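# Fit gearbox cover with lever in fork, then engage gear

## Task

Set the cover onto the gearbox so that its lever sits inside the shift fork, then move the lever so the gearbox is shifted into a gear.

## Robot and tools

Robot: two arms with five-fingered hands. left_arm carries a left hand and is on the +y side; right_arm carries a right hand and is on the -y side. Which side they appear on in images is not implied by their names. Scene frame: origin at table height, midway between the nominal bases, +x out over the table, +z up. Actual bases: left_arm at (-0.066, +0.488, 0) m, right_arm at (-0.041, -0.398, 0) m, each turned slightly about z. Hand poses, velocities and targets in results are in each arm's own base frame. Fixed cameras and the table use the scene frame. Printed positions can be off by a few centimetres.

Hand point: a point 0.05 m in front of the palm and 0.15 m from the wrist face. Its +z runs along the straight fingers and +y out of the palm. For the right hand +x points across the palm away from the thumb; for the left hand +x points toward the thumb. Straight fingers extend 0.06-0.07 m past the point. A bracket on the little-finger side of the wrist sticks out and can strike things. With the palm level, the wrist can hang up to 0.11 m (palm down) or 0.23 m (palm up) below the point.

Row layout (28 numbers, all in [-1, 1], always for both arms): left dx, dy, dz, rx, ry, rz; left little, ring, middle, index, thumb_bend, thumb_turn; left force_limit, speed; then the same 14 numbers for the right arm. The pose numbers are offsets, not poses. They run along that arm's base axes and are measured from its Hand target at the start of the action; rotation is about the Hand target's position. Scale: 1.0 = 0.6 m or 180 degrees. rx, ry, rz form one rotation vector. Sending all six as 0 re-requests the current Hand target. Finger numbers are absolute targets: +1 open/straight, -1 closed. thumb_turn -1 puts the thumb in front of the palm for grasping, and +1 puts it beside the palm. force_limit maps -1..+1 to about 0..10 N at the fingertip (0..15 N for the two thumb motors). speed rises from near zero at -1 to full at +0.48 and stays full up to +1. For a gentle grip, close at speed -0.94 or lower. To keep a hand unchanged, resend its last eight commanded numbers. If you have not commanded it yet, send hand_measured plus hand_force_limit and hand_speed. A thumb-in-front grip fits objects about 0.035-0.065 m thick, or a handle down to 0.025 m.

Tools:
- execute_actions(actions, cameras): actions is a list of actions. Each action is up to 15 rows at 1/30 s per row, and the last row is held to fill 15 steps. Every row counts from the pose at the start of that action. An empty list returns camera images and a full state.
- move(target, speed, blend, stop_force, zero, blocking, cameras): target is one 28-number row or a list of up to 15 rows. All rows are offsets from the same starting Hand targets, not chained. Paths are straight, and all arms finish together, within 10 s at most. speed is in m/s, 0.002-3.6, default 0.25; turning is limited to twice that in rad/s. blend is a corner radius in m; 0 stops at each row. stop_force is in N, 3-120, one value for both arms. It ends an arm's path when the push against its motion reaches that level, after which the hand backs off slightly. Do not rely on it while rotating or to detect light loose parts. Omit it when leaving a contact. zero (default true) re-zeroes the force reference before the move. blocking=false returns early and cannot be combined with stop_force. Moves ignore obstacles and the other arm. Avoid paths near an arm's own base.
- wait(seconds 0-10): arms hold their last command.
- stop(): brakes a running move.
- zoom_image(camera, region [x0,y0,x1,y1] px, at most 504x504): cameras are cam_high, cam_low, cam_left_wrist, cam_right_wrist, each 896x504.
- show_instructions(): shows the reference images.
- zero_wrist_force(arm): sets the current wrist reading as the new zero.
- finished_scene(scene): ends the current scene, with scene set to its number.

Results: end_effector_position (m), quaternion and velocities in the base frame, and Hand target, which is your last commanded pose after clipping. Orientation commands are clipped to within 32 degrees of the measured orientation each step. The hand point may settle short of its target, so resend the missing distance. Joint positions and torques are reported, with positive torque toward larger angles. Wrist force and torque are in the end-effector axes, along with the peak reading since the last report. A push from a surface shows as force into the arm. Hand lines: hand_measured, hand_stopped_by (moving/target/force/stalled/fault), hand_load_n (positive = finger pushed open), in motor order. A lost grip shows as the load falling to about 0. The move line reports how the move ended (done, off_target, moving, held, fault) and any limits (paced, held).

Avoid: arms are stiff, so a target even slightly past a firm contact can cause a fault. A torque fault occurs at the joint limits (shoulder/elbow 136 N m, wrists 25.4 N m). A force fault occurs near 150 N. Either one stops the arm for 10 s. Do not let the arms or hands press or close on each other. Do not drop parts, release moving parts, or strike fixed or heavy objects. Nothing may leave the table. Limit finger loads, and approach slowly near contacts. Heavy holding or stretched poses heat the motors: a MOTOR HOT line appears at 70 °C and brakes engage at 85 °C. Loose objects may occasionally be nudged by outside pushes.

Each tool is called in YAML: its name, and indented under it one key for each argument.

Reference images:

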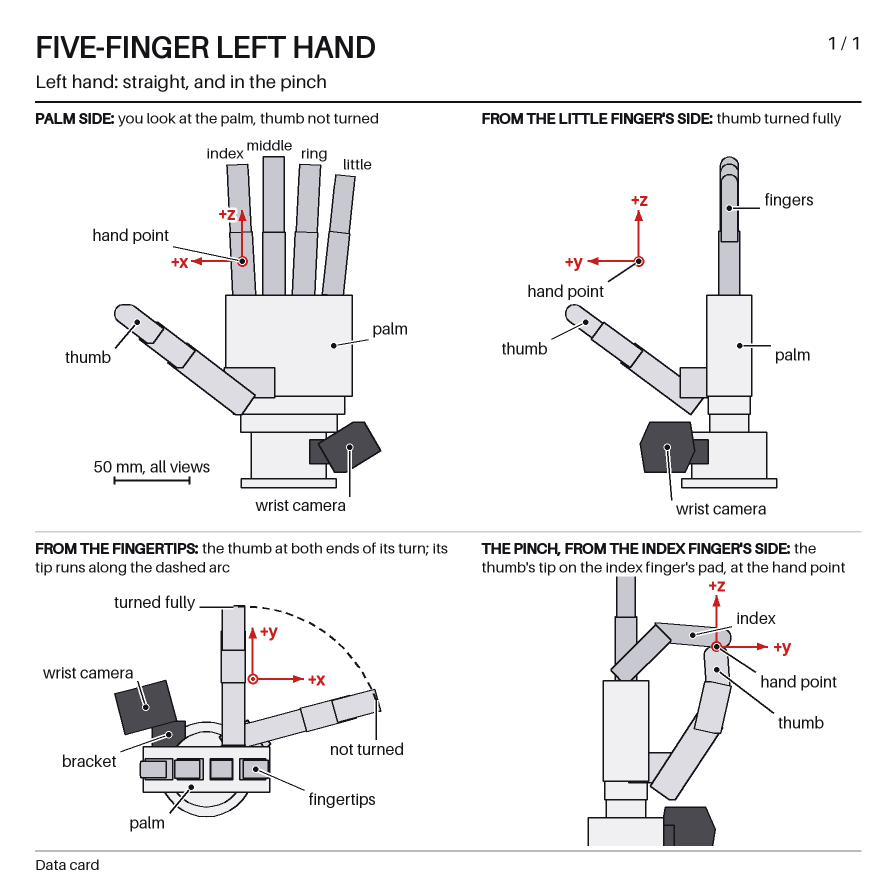

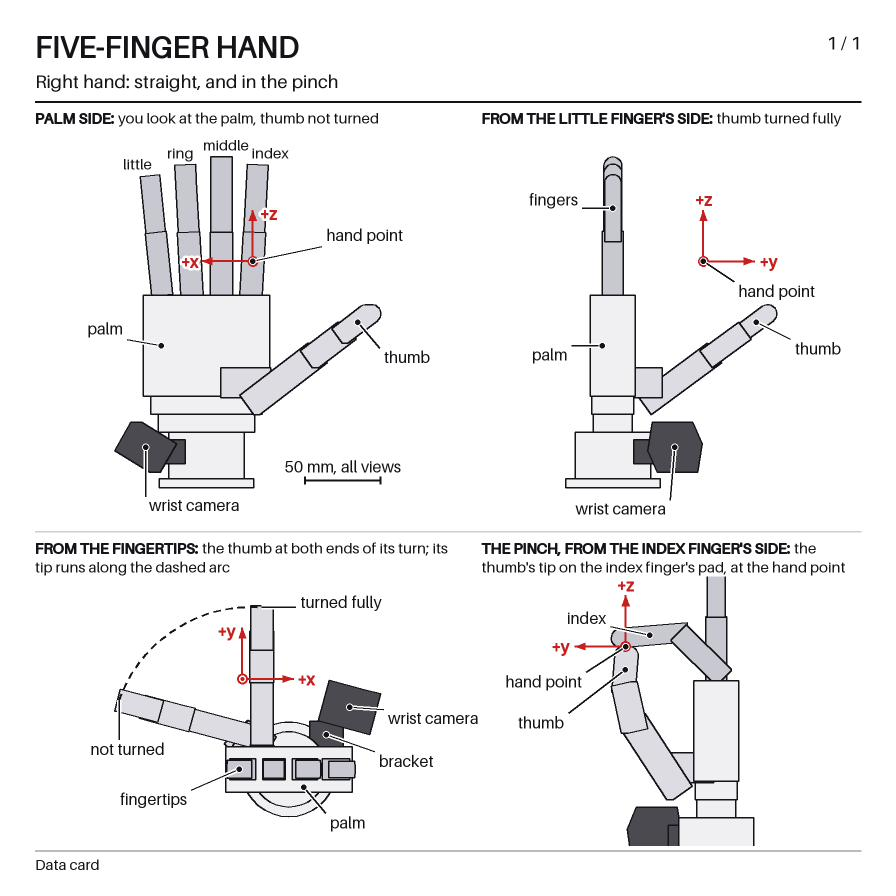

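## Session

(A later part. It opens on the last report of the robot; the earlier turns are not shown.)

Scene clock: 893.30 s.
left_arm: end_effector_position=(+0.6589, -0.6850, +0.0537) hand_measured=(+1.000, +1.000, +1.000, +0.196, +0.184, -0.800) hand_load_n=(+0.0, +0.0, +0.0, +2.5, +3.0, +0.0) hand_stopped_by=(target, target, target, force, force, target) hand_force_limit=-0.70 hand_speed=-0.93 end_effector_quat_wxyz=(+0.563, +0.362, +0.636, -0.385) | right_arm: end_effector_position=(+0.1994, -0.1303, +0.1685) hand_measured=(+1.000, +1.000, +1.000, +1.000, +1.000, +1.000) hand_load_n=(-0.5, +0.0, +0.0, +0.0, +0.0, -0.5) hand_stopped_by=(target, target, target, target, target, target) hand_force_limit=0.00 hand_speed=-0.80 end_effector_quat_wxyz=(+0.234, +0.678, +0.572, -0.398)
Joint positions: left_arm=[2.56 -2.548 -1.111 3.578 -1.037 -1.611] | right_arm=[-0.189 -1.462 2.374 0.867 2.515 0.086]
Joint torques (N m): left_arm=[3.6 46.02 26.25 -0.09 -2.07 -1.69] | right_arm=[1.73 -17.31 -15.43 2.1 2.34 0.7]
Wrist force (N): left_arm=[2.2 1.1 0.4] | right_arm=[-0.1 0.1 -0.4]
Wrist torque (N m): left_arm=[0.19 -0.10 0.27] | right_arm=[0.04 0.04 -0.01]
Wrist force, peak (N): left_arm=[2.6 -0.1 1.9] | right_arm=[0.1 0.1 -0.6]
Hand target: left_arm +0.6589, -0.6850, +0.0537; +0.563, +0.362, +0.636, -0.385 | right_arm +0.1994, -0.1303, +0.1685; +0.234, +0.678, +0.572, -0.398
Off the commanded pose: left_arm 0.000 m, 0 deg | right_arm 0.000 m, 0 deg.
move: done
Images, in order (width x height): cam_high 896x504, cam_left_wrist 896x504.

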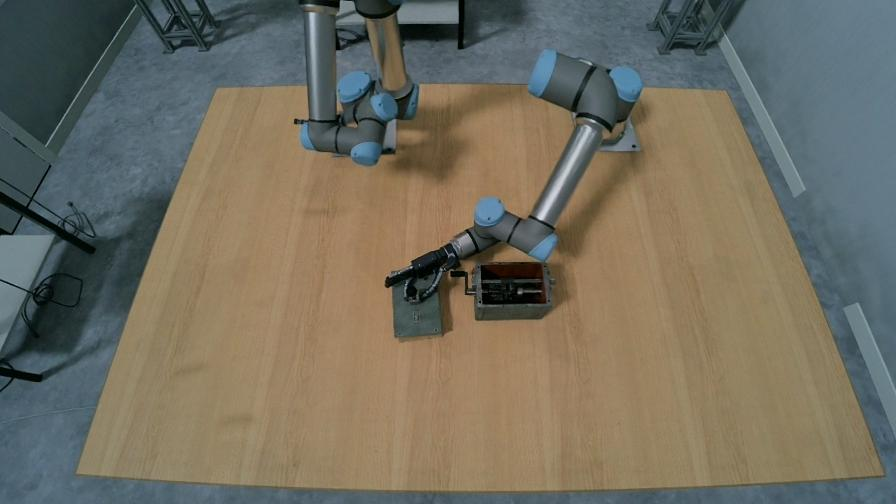

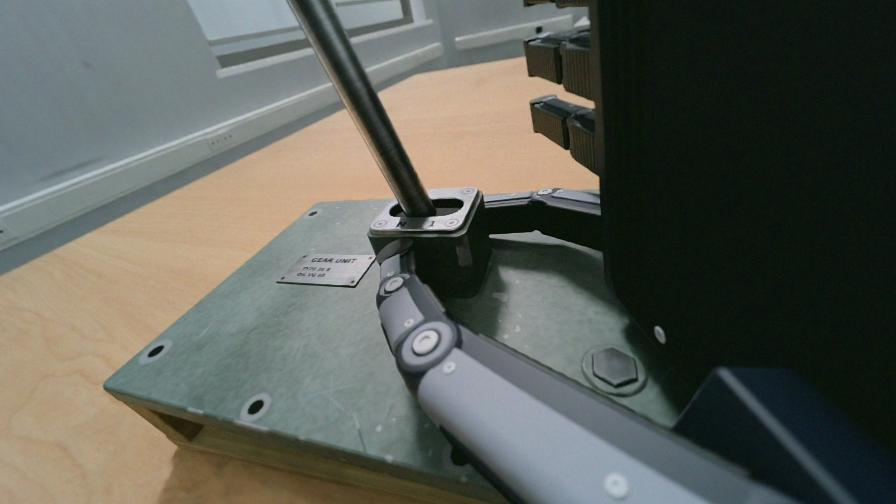

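move:
  target:
    - [0,0,0,0,0,0,1,1,1,0.21,0.32,-0.67,-0.7,-0.8,0,0,0,0,0,0,1,1,1,1,1,1,0,-0.8]
  speed: 0.02

move:
  target:
    - [0,0,0,0,0,0,1,1,1,-0.5,-0.4,-0.67,-0.7,-0.93,0,0,0,0,0,0,1,1,1,1,1,1,0,-0.8]
  speed: 0.04

move:
  target:
    - [0,0,0,0,0,0,1,1,1,-0.6,-0.5,-0.67,0.7,-0.95,0,0,0,0,0,0,1,1,1,1,1,1,0,-0.8]
  speed: 0.04
  cameras: ["cam_left_wrist","cam_high"]

zoom_image:
  camera: "cam_left_wrist"
  region: [330, 150, 620, 400]

Scene clock: 908.10 s.
left_arm: end_effector_position=(+0.6589, -0.6850, +0.0537) hand_measured=(+1.000, +1.000, +1.000, +0.210, +0.320, -0.670) hand_load_n=(+0.0, +0.0, +0.0, +0.0, +0.0, +0.0) hand_stopped_by=(target, target, target, target, target, target) hand_force_limit=-0.70 hand_speed=-0.80 end_effector_quat_wxyz=(+0.563, +0.362, +0.636, -0.385) | right_arm: end_effector_position=(+0.1994, -0.1303, +0.1685) hand_measured=(+1.000, +1.000, +1.000, +1.000, +1.000, +1.000) hand_load_n=(+0.0, +0.0, +0.0, -0.5, +0.0, +0.0) hand_stopped_by=(target, target, target, target, target, target) hand_force_limit=0.00 hand_speed=-0.80 end_effector_quat_wxyz=(+0.234, +0.678, +0.572, -0.398)
Joint positions: left_arm=[2.56 -2.548 -1.111 3.578 -1.037 -1.611] | right_arm=[-0.189 -1.462 2.374 0.867 2.515 0.086]
Joint torques (N m): left_arm=[6.12 48.35 21.27 -0.2 0.78 -1.56] | right_arm=[3.76 -17.33 -15.05 2.38 2.45 1.05]
Wrist force (N): left_arm=[1.8 0.8 -0.6] | right_arm=[-0.1 0.3 -0.2]
Wrist torque (N m): left_arm=[0.24 -0.07 0.26] | right_arm=[0.05 0.03 0.00]
Wrist force, peak (N): left_arm=[2.6 1.6 0.6] | right_arm=[-0.3 0.2 -0.6]
Hand target: left_arm +0.6589, -0.6850, +0.0537; +0.563, +0.362, +0.636, -0.385 | right_arm +0.1994, -0.1303, +0.1685; +0.234, +0.678, +0.572, -0.398
Off the commanded pose: left_arm 0.000 m, 0 deg | right_arm 0.000 m, 0 deg.
move: done

Scene clock: 909.57 s.
left_arm: end_effector_position=(+0.6589, -0.6850, +0.0537) hand_measured=(+1.000, +1.000, +1.000, +0.192, +0.196, -0.670) hand_load_n=(+0.0, +0.0, +0.0, +0.5, +2.5, +0.5) hand_stopped_by=(target, target, target, force, force, target) hand_force_limit=-0.70 hand_speed=-0.93 end_effector_quat_wxyz=(+0.563, +0.362, +0.636, -0.385) | right_arm: end_effector_position=(+0.1994, -0.1303, +0.1685) hand_measured=(+1.000, +1.000, +1.000, +1.000, +1.000, +1.000) hand_load_n=(+0.0, +0.0, +0.0, +0.0, +0.0, -0.5) hand_stopped_by=(target, target, target, target, target, target) hand_force_limit=0.00 hand_speed=-0.80 end_effector_quat_wxyz=(+0.234, +0.678, +0.572, -0.398)
Joint positions: left_arm=[2.56 -2.548 -1.111 3.578 -1.037 -1.611] | right_arm=[-0.189 -1.462 2.374 0.867 2.515 0.086]
Joint torques (N m): left_arm=[6.04 49.25 19.65 0.04 1.92 -1.58] | right_arm=[2.68 -17.61 -14.38 1.99 2.55 0.93]
Wrist force (N): left_arm=[2.6 2.0 -1.0] | right_arm=[0.0 0.3 -0.5]
Wrist torque (N m): left_arm=[0.26 -0.11 0.27] | right_arm=[0.07 0.03 0.01]
Wrist force, peak (N): left_arm=[2.6 2.0 -1.0] | right_arm=[0.2 0.4 -0.4]
Hand target: left_arm +0.6589, -0.6850, +0.0537; +0.563, +0.362, +0.636, -0.385 | right_arm +0.1994, -0.1303, +0.1685; +0.234, +0.678, +0.572, -0.398
Off the commanded pose: left_arm 0.000 m, 0 deg | right_arm 0.000 m, 0 deg.
move: done

Scene clock: 910.07 s.
left_arm: end_effector_position=(+0.6589, -0.6850, +0.0537) hand_measured=(+1.000, +1.000, +1.000, +0.170, +0.182, -0.670) hand_load_n=(+0.0, +0.0, -0.5, +8.0, +11.5, +0.0) hand_stopped_by=(target, target, target, force, force, target) hand_force_limit=0.70 hand_speed=-0.95 end_effector_quat_wxyz=(+0.563, +0.362, +0.636, -0.385) | right_arm: end_effector_position=(+0.1994, -0.1303, +0.1685) hand_measured=(+1.000, +1.000, +1.000, +1.000, +1.000, +1.000) hand_load_n=(+0.0, +0.0, +0.0, +0.0, +0.0, +0.0) hand_stopped_by=(target, target, target, target, target, target) hand_force_limit=0.00 hand_speed=-0.80 end_effector_quat_wxyz=(+0.234, +0.678, +0.572, -0.398)
Joint positions: left_arm=[2.56 -2.548 -1.111 3.578 -1.037 -1.611] | right_arm=[-0.189 -1.462 2.374 0.867 2.515 0.086]
Joint torques (N m): left_arm=[6.54 49.53 19.06 0.37 1.98 -1.69] | right_arm=[1.91 -17.87 -13.88 2.16 2.6 0.96]
Wrist force (N): left_arm=[4.0 1.7 -0.3] | right_arm=[0.0 0.1 -0.3]
Wrist torque (N m): left_arm=[0.24 -0.13 0.27] | right_arm=[0.04 0.02 0.00]
Wrist force, peak (N): left_arm=[3.7 2.0 -0.9] | right_arm=[0.0 0.2 -0.5]
Hand target: left_arm +0.6589, -0.6850, +0.0537; +0.563, +0.362, +0.636, -0.385 | right_arm +0.1994, -0.1303, +0.1685; +0.234, +0.678, +0.572, -0.398
Off the commanded pose: left_arm 0.000 m, 0 deg | right_arm 0.000 m, 0 deg.
move: done
Images, in order (width x height): cam_high 896x504, cam_left_wrist 896x504.

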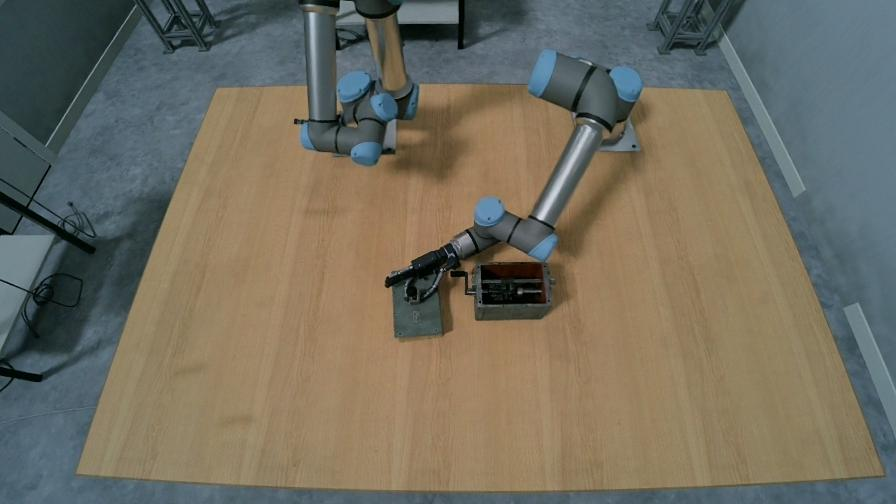

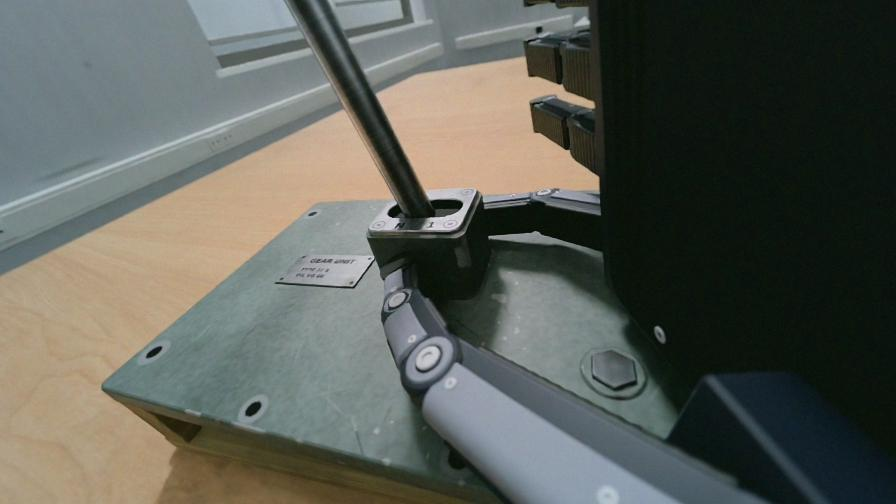

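Scaled by 1.738 from the camera's 896x504 image, which has a finer 1280x720 frame.

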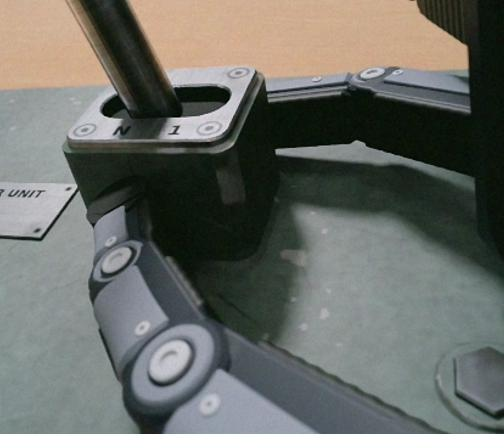

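move:
  target:
    - [0,0,0.04,0,0,0,1,1,1,-0.6,-0.5,-0.67,0.7,-0.95,0,0,0,0,0,0,1,1,1,1,1,1,0,-0.8]
  speed: 0.02
  cameras: ["cam_left_wrist","cam_low"]

zoom_image:
  camera: "cam_low"
  region: [235, 190, 425, 325]

Scene clock: 917.40 s.
left_arm: end_effector_position=(+0.6589, -0.6850, +0.0776) hand_measured=(+1.000, +1.000, +1.000, +0.170, +0.182, -0.670) hand_load_n=(+0.0, +0.0, +0.0, +8.0, +10.0, +5.0) hand_stopped_by=(target, target, target, force, force, target) hand_force_limit=0.70 hand_speed=-0.95 end_effector_quat_wxyz=(+0.563, +0.362, +0.636, -0.385) | right_arm: end_effector_position=(+0.1994, -0.1303, +0.1685) hand_measured=(+1.000, +1.000, +1.000, +1.000, +1.000, +1.000) hand_load_n=(+0.0, +0.0, +0.0, +0.0, +0.0, +0.0) hand_stopped_by=(target, target, target, target, target, target) hand_force_limit=0.00 hand_speed=-0.80 end_effector_quat_wxyz=(+0.234, +0.678, +0.572, -0.398)
Joint positions: left_arm=[2.56 -2.518 -1.102 3.539 -1.037 -1.611] | right_arm=[-0.189 -1.462 2.374 0.867 2.515 0.086]
Joint torques (N m): left_arm=[5.95 68.85 32.86 1.75 1.64 -0.78] | right_arm=[3.13 -17.54 -13.99 2.2 2.59 0.8]
Wrist force (N): left_arm=[9.2 1.3 0.0] | right_arm=[0.0 0.2 -0.4]
Wrist torque (N m): left_arm=[0.21 -0.04 0.22] | right_arm=[0.05 0.00 0.01]
Wrist force, peak (N): left_arm=[9.6 1.7 0.1] | right_arm=[-0.2 0.3 -0.6]
Hand target: left_arm +0.6589, -0.6850, +0.0777; +0.563, +0.362, +0.636, -0.385 | right_arm +0.1994, -0.1303, +0.1685; +0.234, +0.678, +0.572, -0.398
Off the commanded pose: left_arm 0.000 m, 0 deg | right_arm 0.000 m, 0 deg.
move: done
Images, in order (width x height): cam_low 896x504, cam_left_wrist 896x504.

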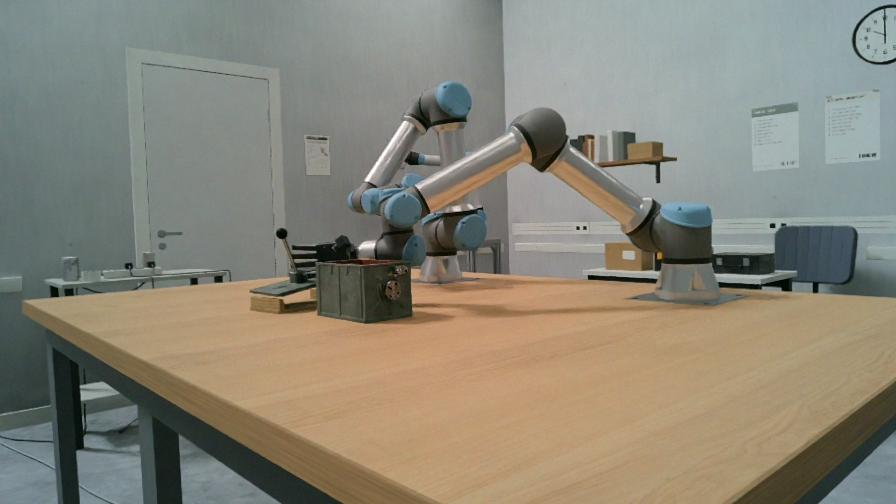

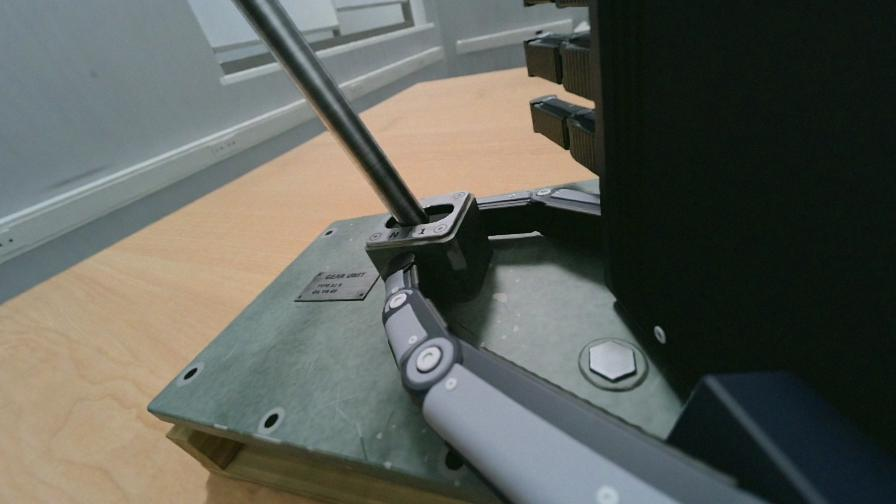

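Scaled by 2.653 from the camera's 896x504 image, which has a finer 1280x720 frame.

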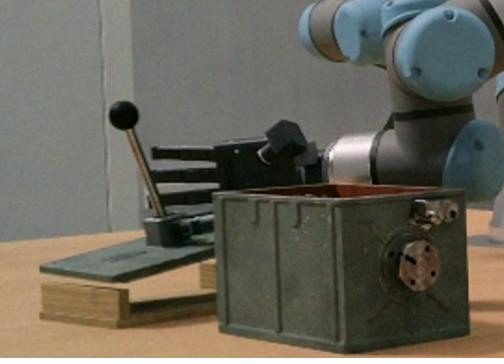

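move:
  target:
    - [0,0,0.33,0,0,0,1,1,1,-0.6,-0.5,-0.67,0.7,-0.95,0,0,0,0,0,0,1,1,1,1,1,1,0,-0.8]
  speed: 0.06
  cameras: ["cam_left_wrist","cam_low","cam_high"]

zoom_image:
  camera: "cam_low"
  region: [235, 120, 425, 325]

Scene clock: 928.50 s.
left_arm: end_effector_position=(+0.6589, -0.6850, +0.2756) hand_measured=(+1.000, +1.000, +1.000, +0.170, +0.182, -0.670) hand_load_n=(+0.0, +0.0, +0.0, +8.0, +10.0, +4.5) hand_stopped_by=(target, target, target, force, force, target) hand_force_limit=0.70 hand_speed=-0.95 end_effector_quat_wxyz=(+0.563, +0.362, +0.636, -0.385) | right_arm: end_effector_position=(+0.1994, -0.1303, +0.1685) hand_measured=(+1.000, +1.000, +1.000, +1.000, +1.000, +1.000) hand_load_n=(+0.0, +0.0, +0.0, +0.0, +0.0, +0.0) hand_stopped_by=(target, target, target, target, target, target) hand_force_limit=0.00 hand_speed=-0.80 end_effector_quat_wxyz=(+0.234, +0.678, +0.572, -0.398)
Joint positions: left_arm=[2.56 -2.363 -0.863 3.145 -1.037 -1.611] | right_arm=[-0.189 -1.462 2.374 0.867 2.515 0.086]
Joint torques (N m): left_arm=[-8.07 66.6 35.49 1.72 -0.9 2.71] | right_arm=[1.82 -17.6 -15.12 2.17 2.82 1.12]
Wrist force (N): left_arm=[9.1 1.6 -0.2] | right_arm=[0.1 0.1 -0.3]
Wrist torque (N m): left_arm=[0.29 -0.02 0.23] | right_arm=[0.04 0.00 0.00]
Wrist force, peak (N): left_arm=[10.0 1.6 0.3] | right_arm=[-0.2 0.3 -0.7]
Hand target: left_arm +0.6589, -0.6850, +0.2757; +0.563, +0.362, +0.636, -0.385 | right_arm +0.1994, -0.1303, +0.1685; +0.234, +0.678, +0.572, -0.398
Off the commanded pose: left_arm 0.000 m, 0 deg | right_arm 0.000 m, 0 deg.
move: done
Images, in order (width x height): cam_high 896x504, cam_low 896x504, cam_left_wrist 896x504.

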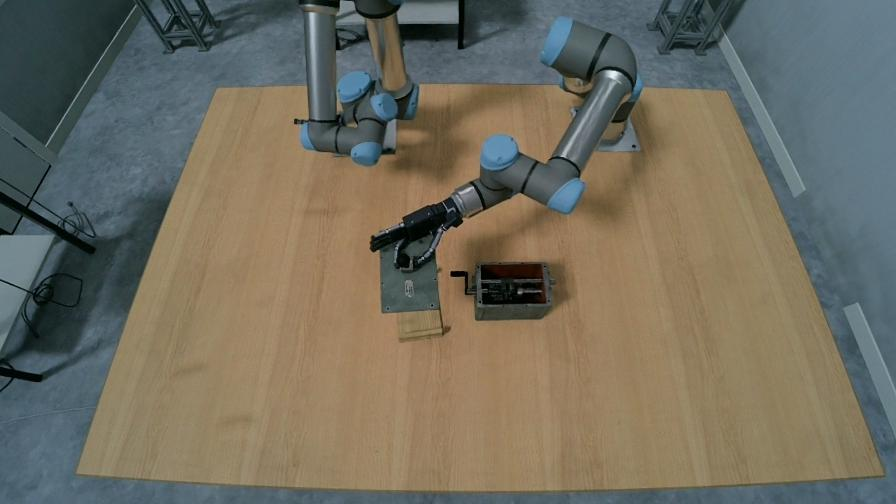

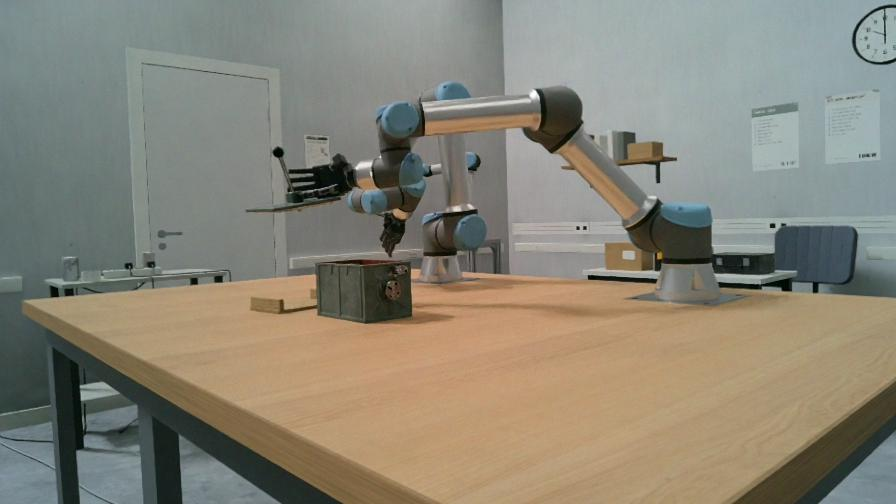

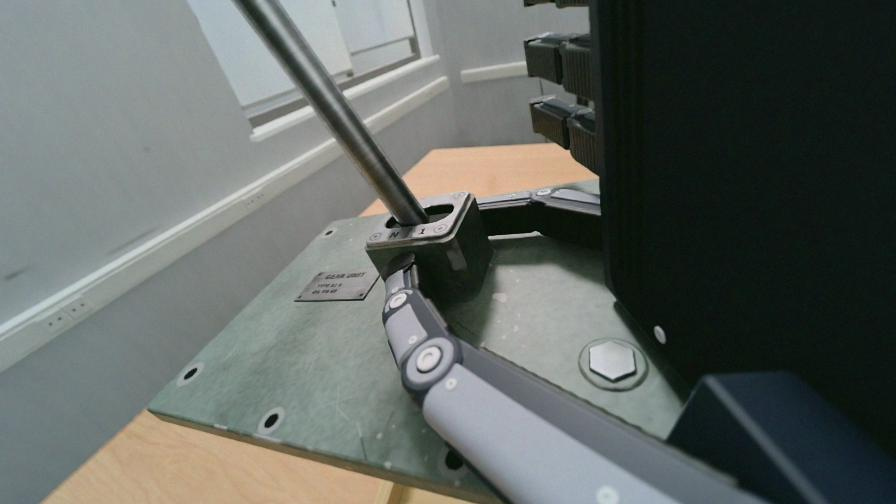

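Scaled by 2.459 from the camera's 896x504 image, which has a finer 1280x720 frame.

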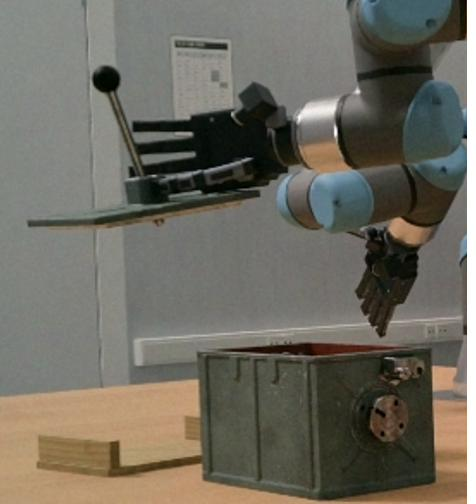

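move:
  target:
    - [-0.028,0.403,0,0.0341,-0.0367,0.4436,1,1,1,-0.6,-0.5,-0.67,0.7,-0.95,0,0,0,0,0,0,1,1,1,1,1,1,0,-0.8]
  speed: 0.1
  cameras: ["cam_left_wrist","cam_low","cam_high"]

zoom_image:
  camera: "cam_high"
  region: [430, 220, 570, 330]

zoom_image:
  camera: "cam_low"
  region: [270, 140, 430, 330]

Scene clock: 1043.53 s.
left_arm: end_effector_position=(+0.6421, -0.4432, +0.2757) hand_measured=(+1.000, +1.000, +1.000, +0.170, +0.182, -0.670) hand_load_n=(+0.0, +0.0, +0.0, +8.0, +10.0, +4.5) hand_stopped_by=(target, target, target, force, force, target) hand_force_limit=0.70 hand_speed=-0.95 end_effector_quat_wxyz=(+0.693, -0.083, +0.707, +0.117) | right_arm: end_effector_position=(+0.1994, -0.1303, +0.1685) hand_measured=(+1.000, +1.000, +1.000, +1.000, +1.000, +1.000) hand_load_n=(+0.0, +0.0, +0.0, +0.0, +0.0, +0.0) hand_stopped_by=(target, target, target, target, target, target) hand_force_limit=0.00 hand_speed=-0.80 end_effector_quat_wxyz=(+0.234, +0.678, +0.572, -0.398)
Joint positions: left_arm=[2.392 -2.389 -0.872 3.236 -2.604 -1.541] | right_arm=[-0.189 -1.462 2.374 0.867 2.515 0.086]
Joint torques (N m): left_arm=[11.41 46.5 33.95 0.02 -2.51 3.29] | right_arm=[3.73 -18.68 -15.56 2.31 2.93 1.37]
Wrist force (N): left_arm=[9.5 0.2 -0.4] | right_arm=[0.0 0.1 -0.2]
Wrist torque (N m): left_arm=[0.23 -0.05 0.08] | right_arm=[0.03 0.02 0.00]
Wrist force, peak (N): left_arm=[9.7 1.4 0.2] | right_arm=[0.3 0.3 -0.6]
Hand target: left_arm +0.6421, -0.4432, +0.2757; +0.693, -0.083, +0.707, +0.117 | right_arm +0.1994, -0.1303, +0.1685; +0.234, +0.678, +0.572, -0.398
Off the commanded pose: left_arm 0.000 m, 0 deg | right_arm 0.000 m, 0 deg.
move: done
Images, in order (width x height): cam_high 896x504, cam_low 896x504, cam_left_wrist 896x504.

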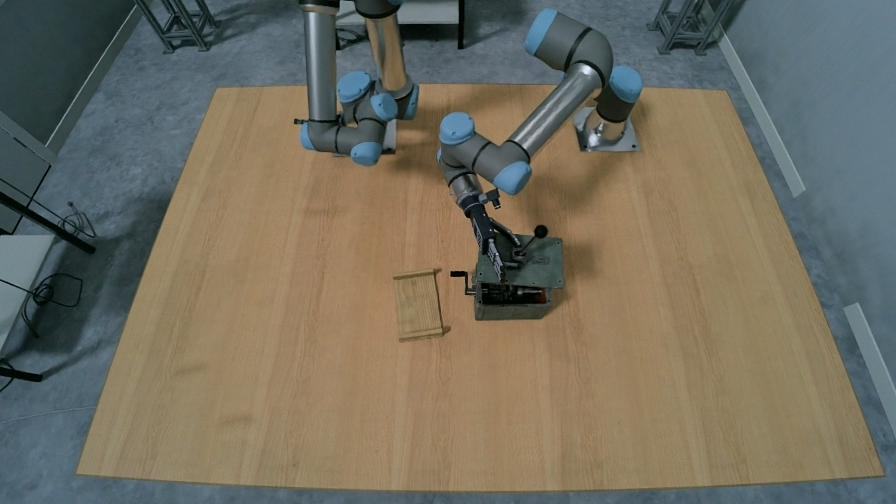

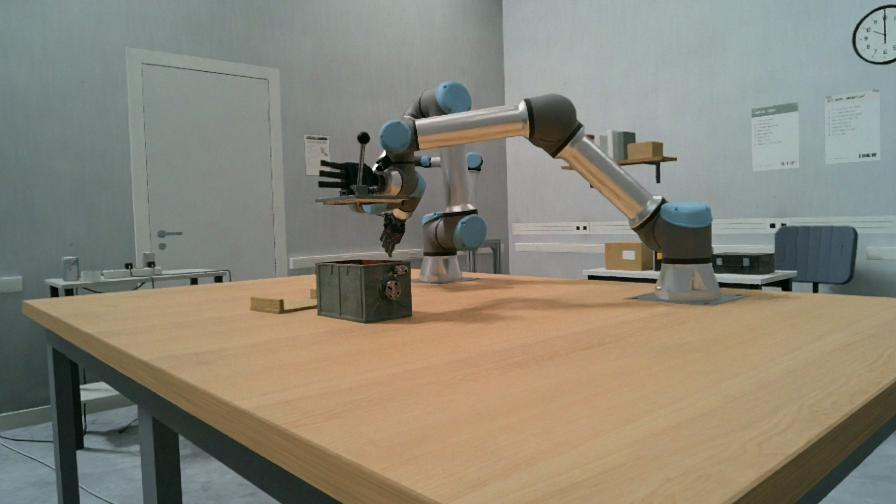

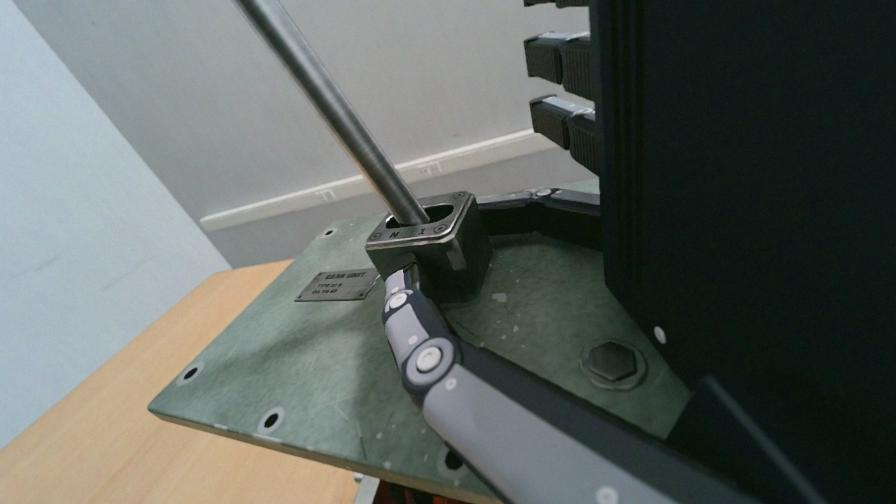

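Scaled by 3.600 from the camera's 896x504 image, which has a finer 1280x720 frame.

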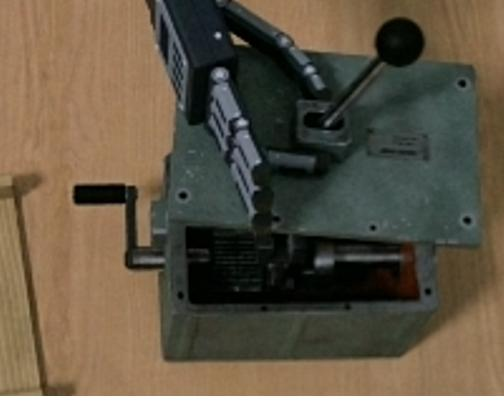

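Scaled by 2.653 from the camera's 896x504 image, which has a finer 1280x720 frame.

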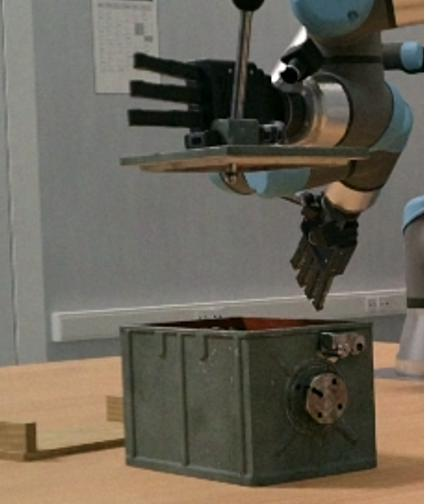

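zoom_image:
  camera: "cam_low"
  region: [310, 180, 415, 215]

Scaled by 4.800 from the camera's 896x504 image, which has a finer 1280x720 frame.

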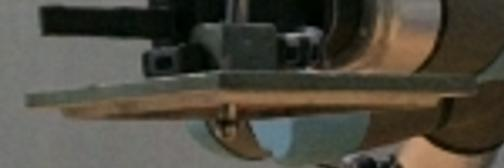

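move:
  target:
    - [0.03,-0.002,-0.12,0,0,0.0056,1,1,1,-0.6,-0.5,-0.67,0.7,-0.95,0,0,0,0,0,0,1,1,1,1,1,1,0,-0.8]
  speed: 0.06
  stop_force: 5
  cameras: ["cam_left_wrist","cam_low","cam_high"]

zoom_image:
  camera: "cam_high"
  region: [450, 230, 570, 330]

zoom_image:
  camera: "cam_low"
  region: [300, 200, 430, 290]

Scene clock: 1104.07 s.
left_arm: end_effector_position=(+0.6601, -0.4444, +0.2037) hand_measured=(+1.000, +1.000, +1.000, +0.170, +0.182, -0.670) hand_load_n=(+0.0, +0.0, +0.0, +8.0, +10.0, +4.5) hand_stopped_by=(target, target, target, force, force, target) hand_force_limit=0.70 hand_speed=-0.95 end_effector_quat_wxyz=(+0.692, -0.089, +0.706, +0.123) | right_arm: end_effector_position=(+0.1994, -0.1303, +0.1685) hand_measured=(+1.000, +1.000, +1.000, +1.000, +1.000, +1.000) hand_load_n=(+0.0, +0.0, +0.0, +0.0, +0.0, +0.0) hand_stopped_by=(target, target, target, target, target, target) hand_force_limit=0.00 hand_speed=-0.80 end_effector_quat_wxyz=(+0.234, +0.678, +0.572, -0.398)
Joint positions: left_arm=[2.406 -2.477 -0.897 3.349 -2.608 -1.541] | right_arm=[-0.189 -1.462 2.374 0.867 2.515 0.086]
Joint torques (N m): left_arm=[10.75 50.25 24.96 2.84 -2.27 3.29] | right_arm=[3.59 -18.08 -14.68 1.97 2.77 1.27]
Wrist force (N): left_arm=[9.4 0.3 -0.1] | right_arm=[-0.2 0.1 -0.2]
Wrist torque (N m): left_arm=[0.23 -0.03 0.11] | right_arm=[0.03 0.04 -0.01]
Wrist force, peak (N): left_arm=[10.2 0.4 0.1] | right_arm=[-0.2 -0.1 -0.8]
Hand target: left_arm +0.6601, -0.4444, +0.2037; +0.692, -0.089, +0.706, +0.123 | right_arm +0.1994, -0.1303, +0.1685; +0.234, +0.678, +0.572, -0.398
Off the commanded pose: left_arm 0.000 m, 0 deg | right_arm 0.000 m, 0 deg.
move: done
Images, in order (width x height): cam_high 896x504, cam_low 896x504, cam_left_wrist 896x504.

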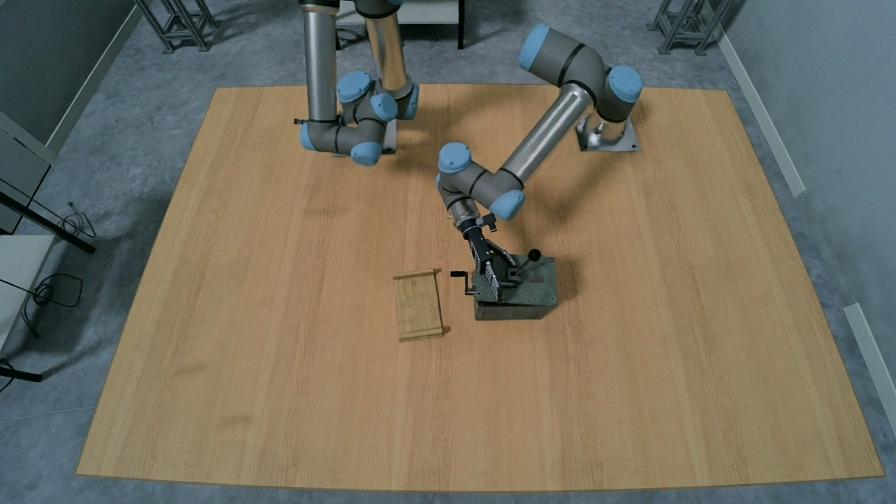

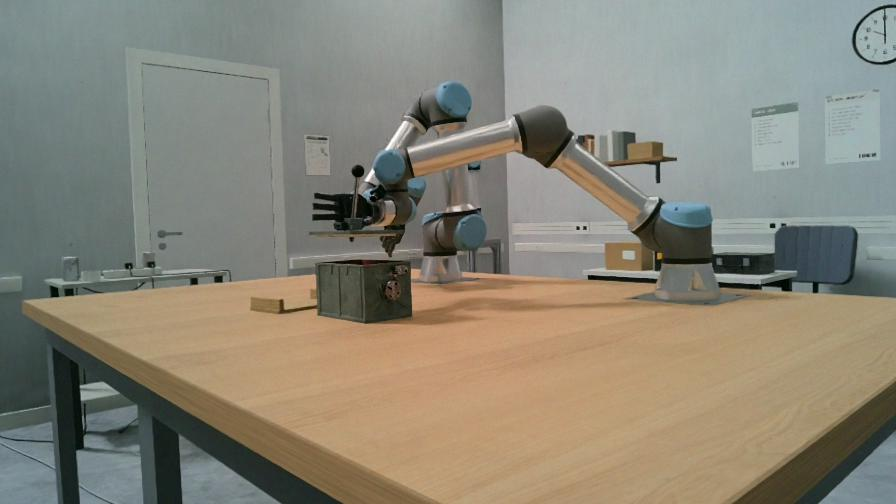

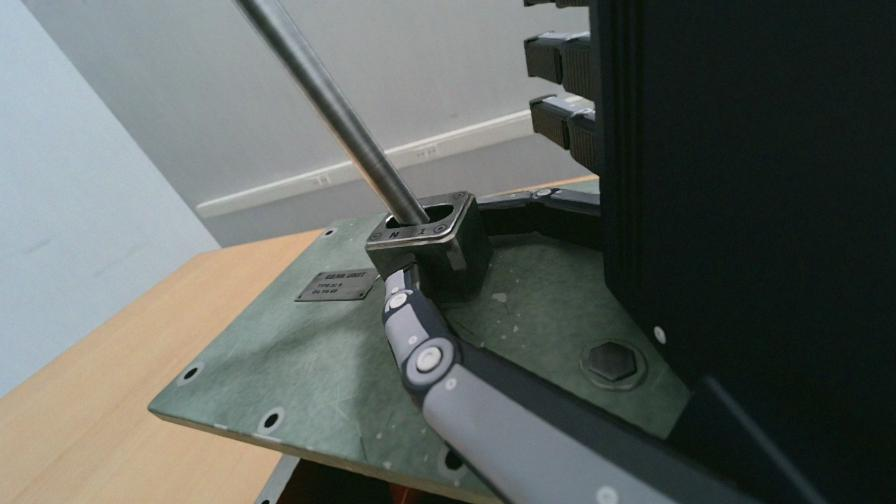

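Scaled by 4.200 from the camera's 896x504 image, which has a finer 1280x720 frame.

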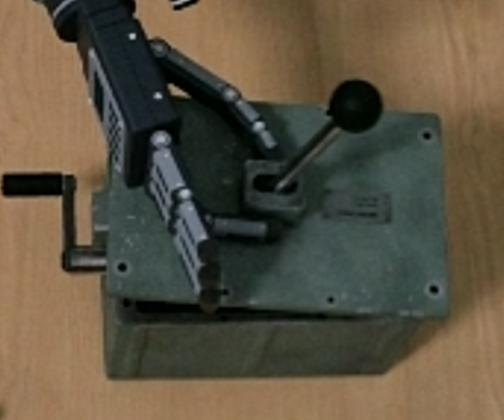

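Scaled by 3.877 from the camera's 896x504 image, which has a finer 1280x720 frame.

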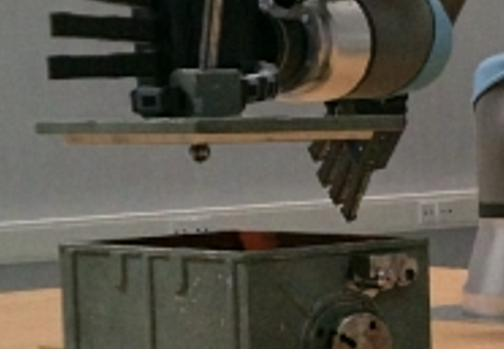

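move:
  target:
    - [-0.0235,-0.0027,-0.06,0,0,0,1,1,1,-0.6,-0.5,-0.67,0.7,-0.95,0,0,0,0,0,0,1,1,1,1,1,1,0,-0.8]
  speed: 0.05
  stop_force: 5
  cameras: ["cam_left_wrist","cam_low","cam_high"]

zoom_image:
  camera: "cam_high"
  region: [450, 230, 570, 330]

zoom_image:
  camera: "cam_low"
  region: [300, 210, 430, 290]

Scene clock: 1186.33 s.
left_arm: end_effector_position=(+0.6460, -0.4460, +0.1677) hand_measured=(+1.000, +1.000, +1.000, +0.170, +0.182, -0.670) hand_load_n=(+0.0, +0.0, -0.5, +8.0, +10.0, +5.0) hand_stopped_by=(target, target, target, force, force, target) hand_force_limit=0.70 hand_speed=-0.95 end_effector_quat_wxyz=(+0.692, -0.089, +0.706, +0.123) | right_arm: end_effector_position=(+0.1994, -0.1303, +0.1685) hand_measured=(+1.000, +1.000, +1.000, +1.000, +1.000, +1.000) hand_load_n=(+0.0, +0.0, +0.0, +0.0, +0.0, +0.0) hand_stopped_by=(target, target, target, target, target, target) hand_force_limit=0.00 hand_speed=-0.80 end_effector_quat_wxyz=(+0.234, +0.678, +0.572, -0.398)
Joint positions: left_arm=[2.391 -2.485 -0.977 3.436 -2.623 -1.542] | right_arm=[-0.189 -1.462 2.374 0.867 2.515 0.086]
Joint torques (N m): left_arm=[-12.39 49.9 13.74 2.66 -2.25 3.35] | right_arm=[4.22 -17.98 -15.39 2.14 2.94 1.38]
Wrist force (N): left_arm=[9.5 0.4 -0.2] | right_arm=[0.1 0.2 -0.4]
Wrist torque (N m): left_arm=[0.25 -0.04 0.10] | right_arm=[0.06 0.01 0.01]
Wrist force, peak (N): left_arm=[10.2 0.5 -0.3] | right_arm=[0.1 0.2 -0.6]
Hand target: left_arm +0.6460, -0.4460, +0.1677; +0.692, -0.089, +0.706, +0.123 | right_arm +0.1994, -0.1303, +0.1685; +0.234, +0.678, +0.572, -0.398
Off the commanded pose: left_arm 0.000 m, 0 deg | right_arm 0.000 m, 0 deg.
move: done
Images, in order (width x height): cam_high 896x504, cam_low 896x504, cam_left_wrist 896x504.

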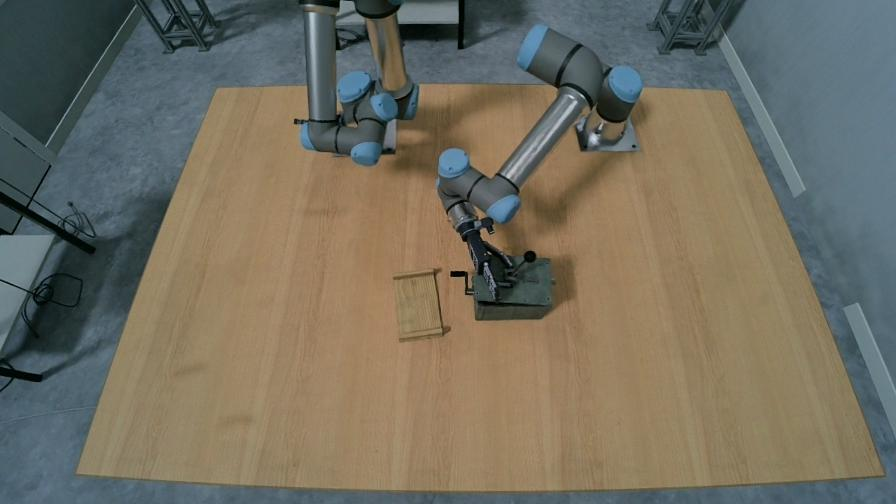

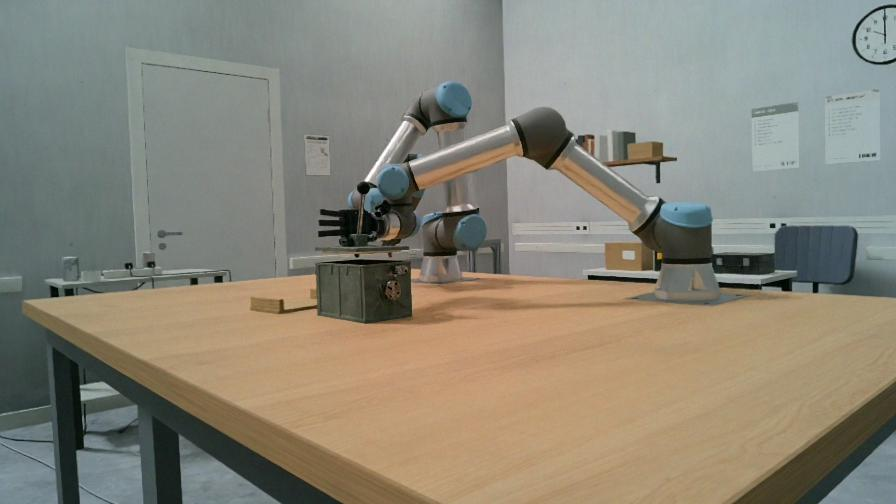

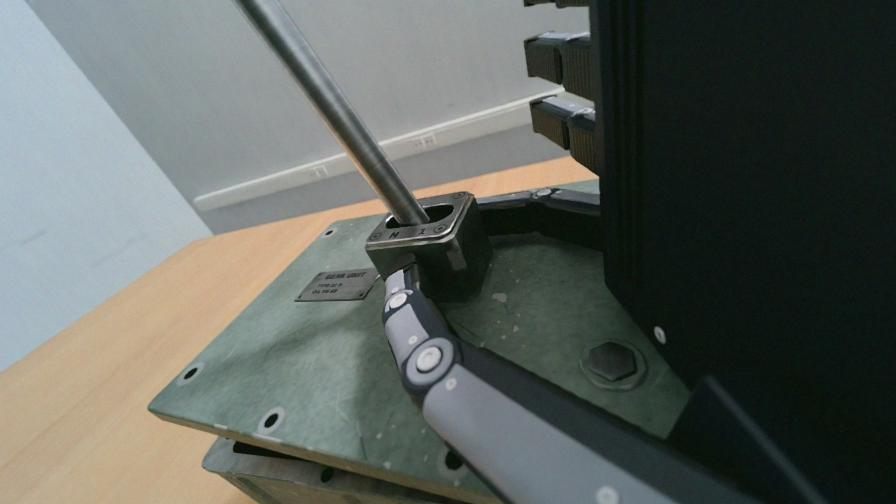

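Scaled by 4.200 from the camera's 896x504 image, which has a finer 1280x720 frame.

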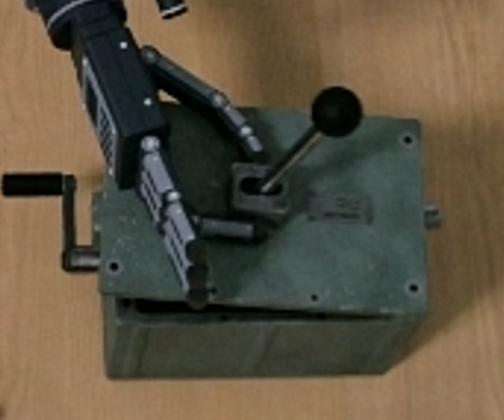

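Scaled by 3.877 from the camera's 896x504 image, which has a finer 1280x720 frame.

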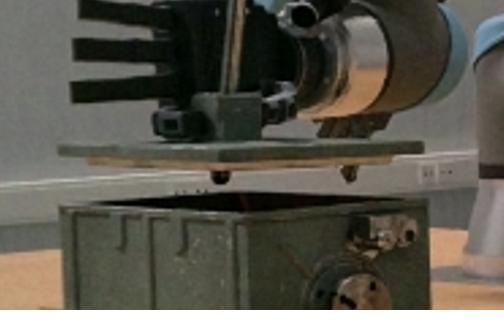

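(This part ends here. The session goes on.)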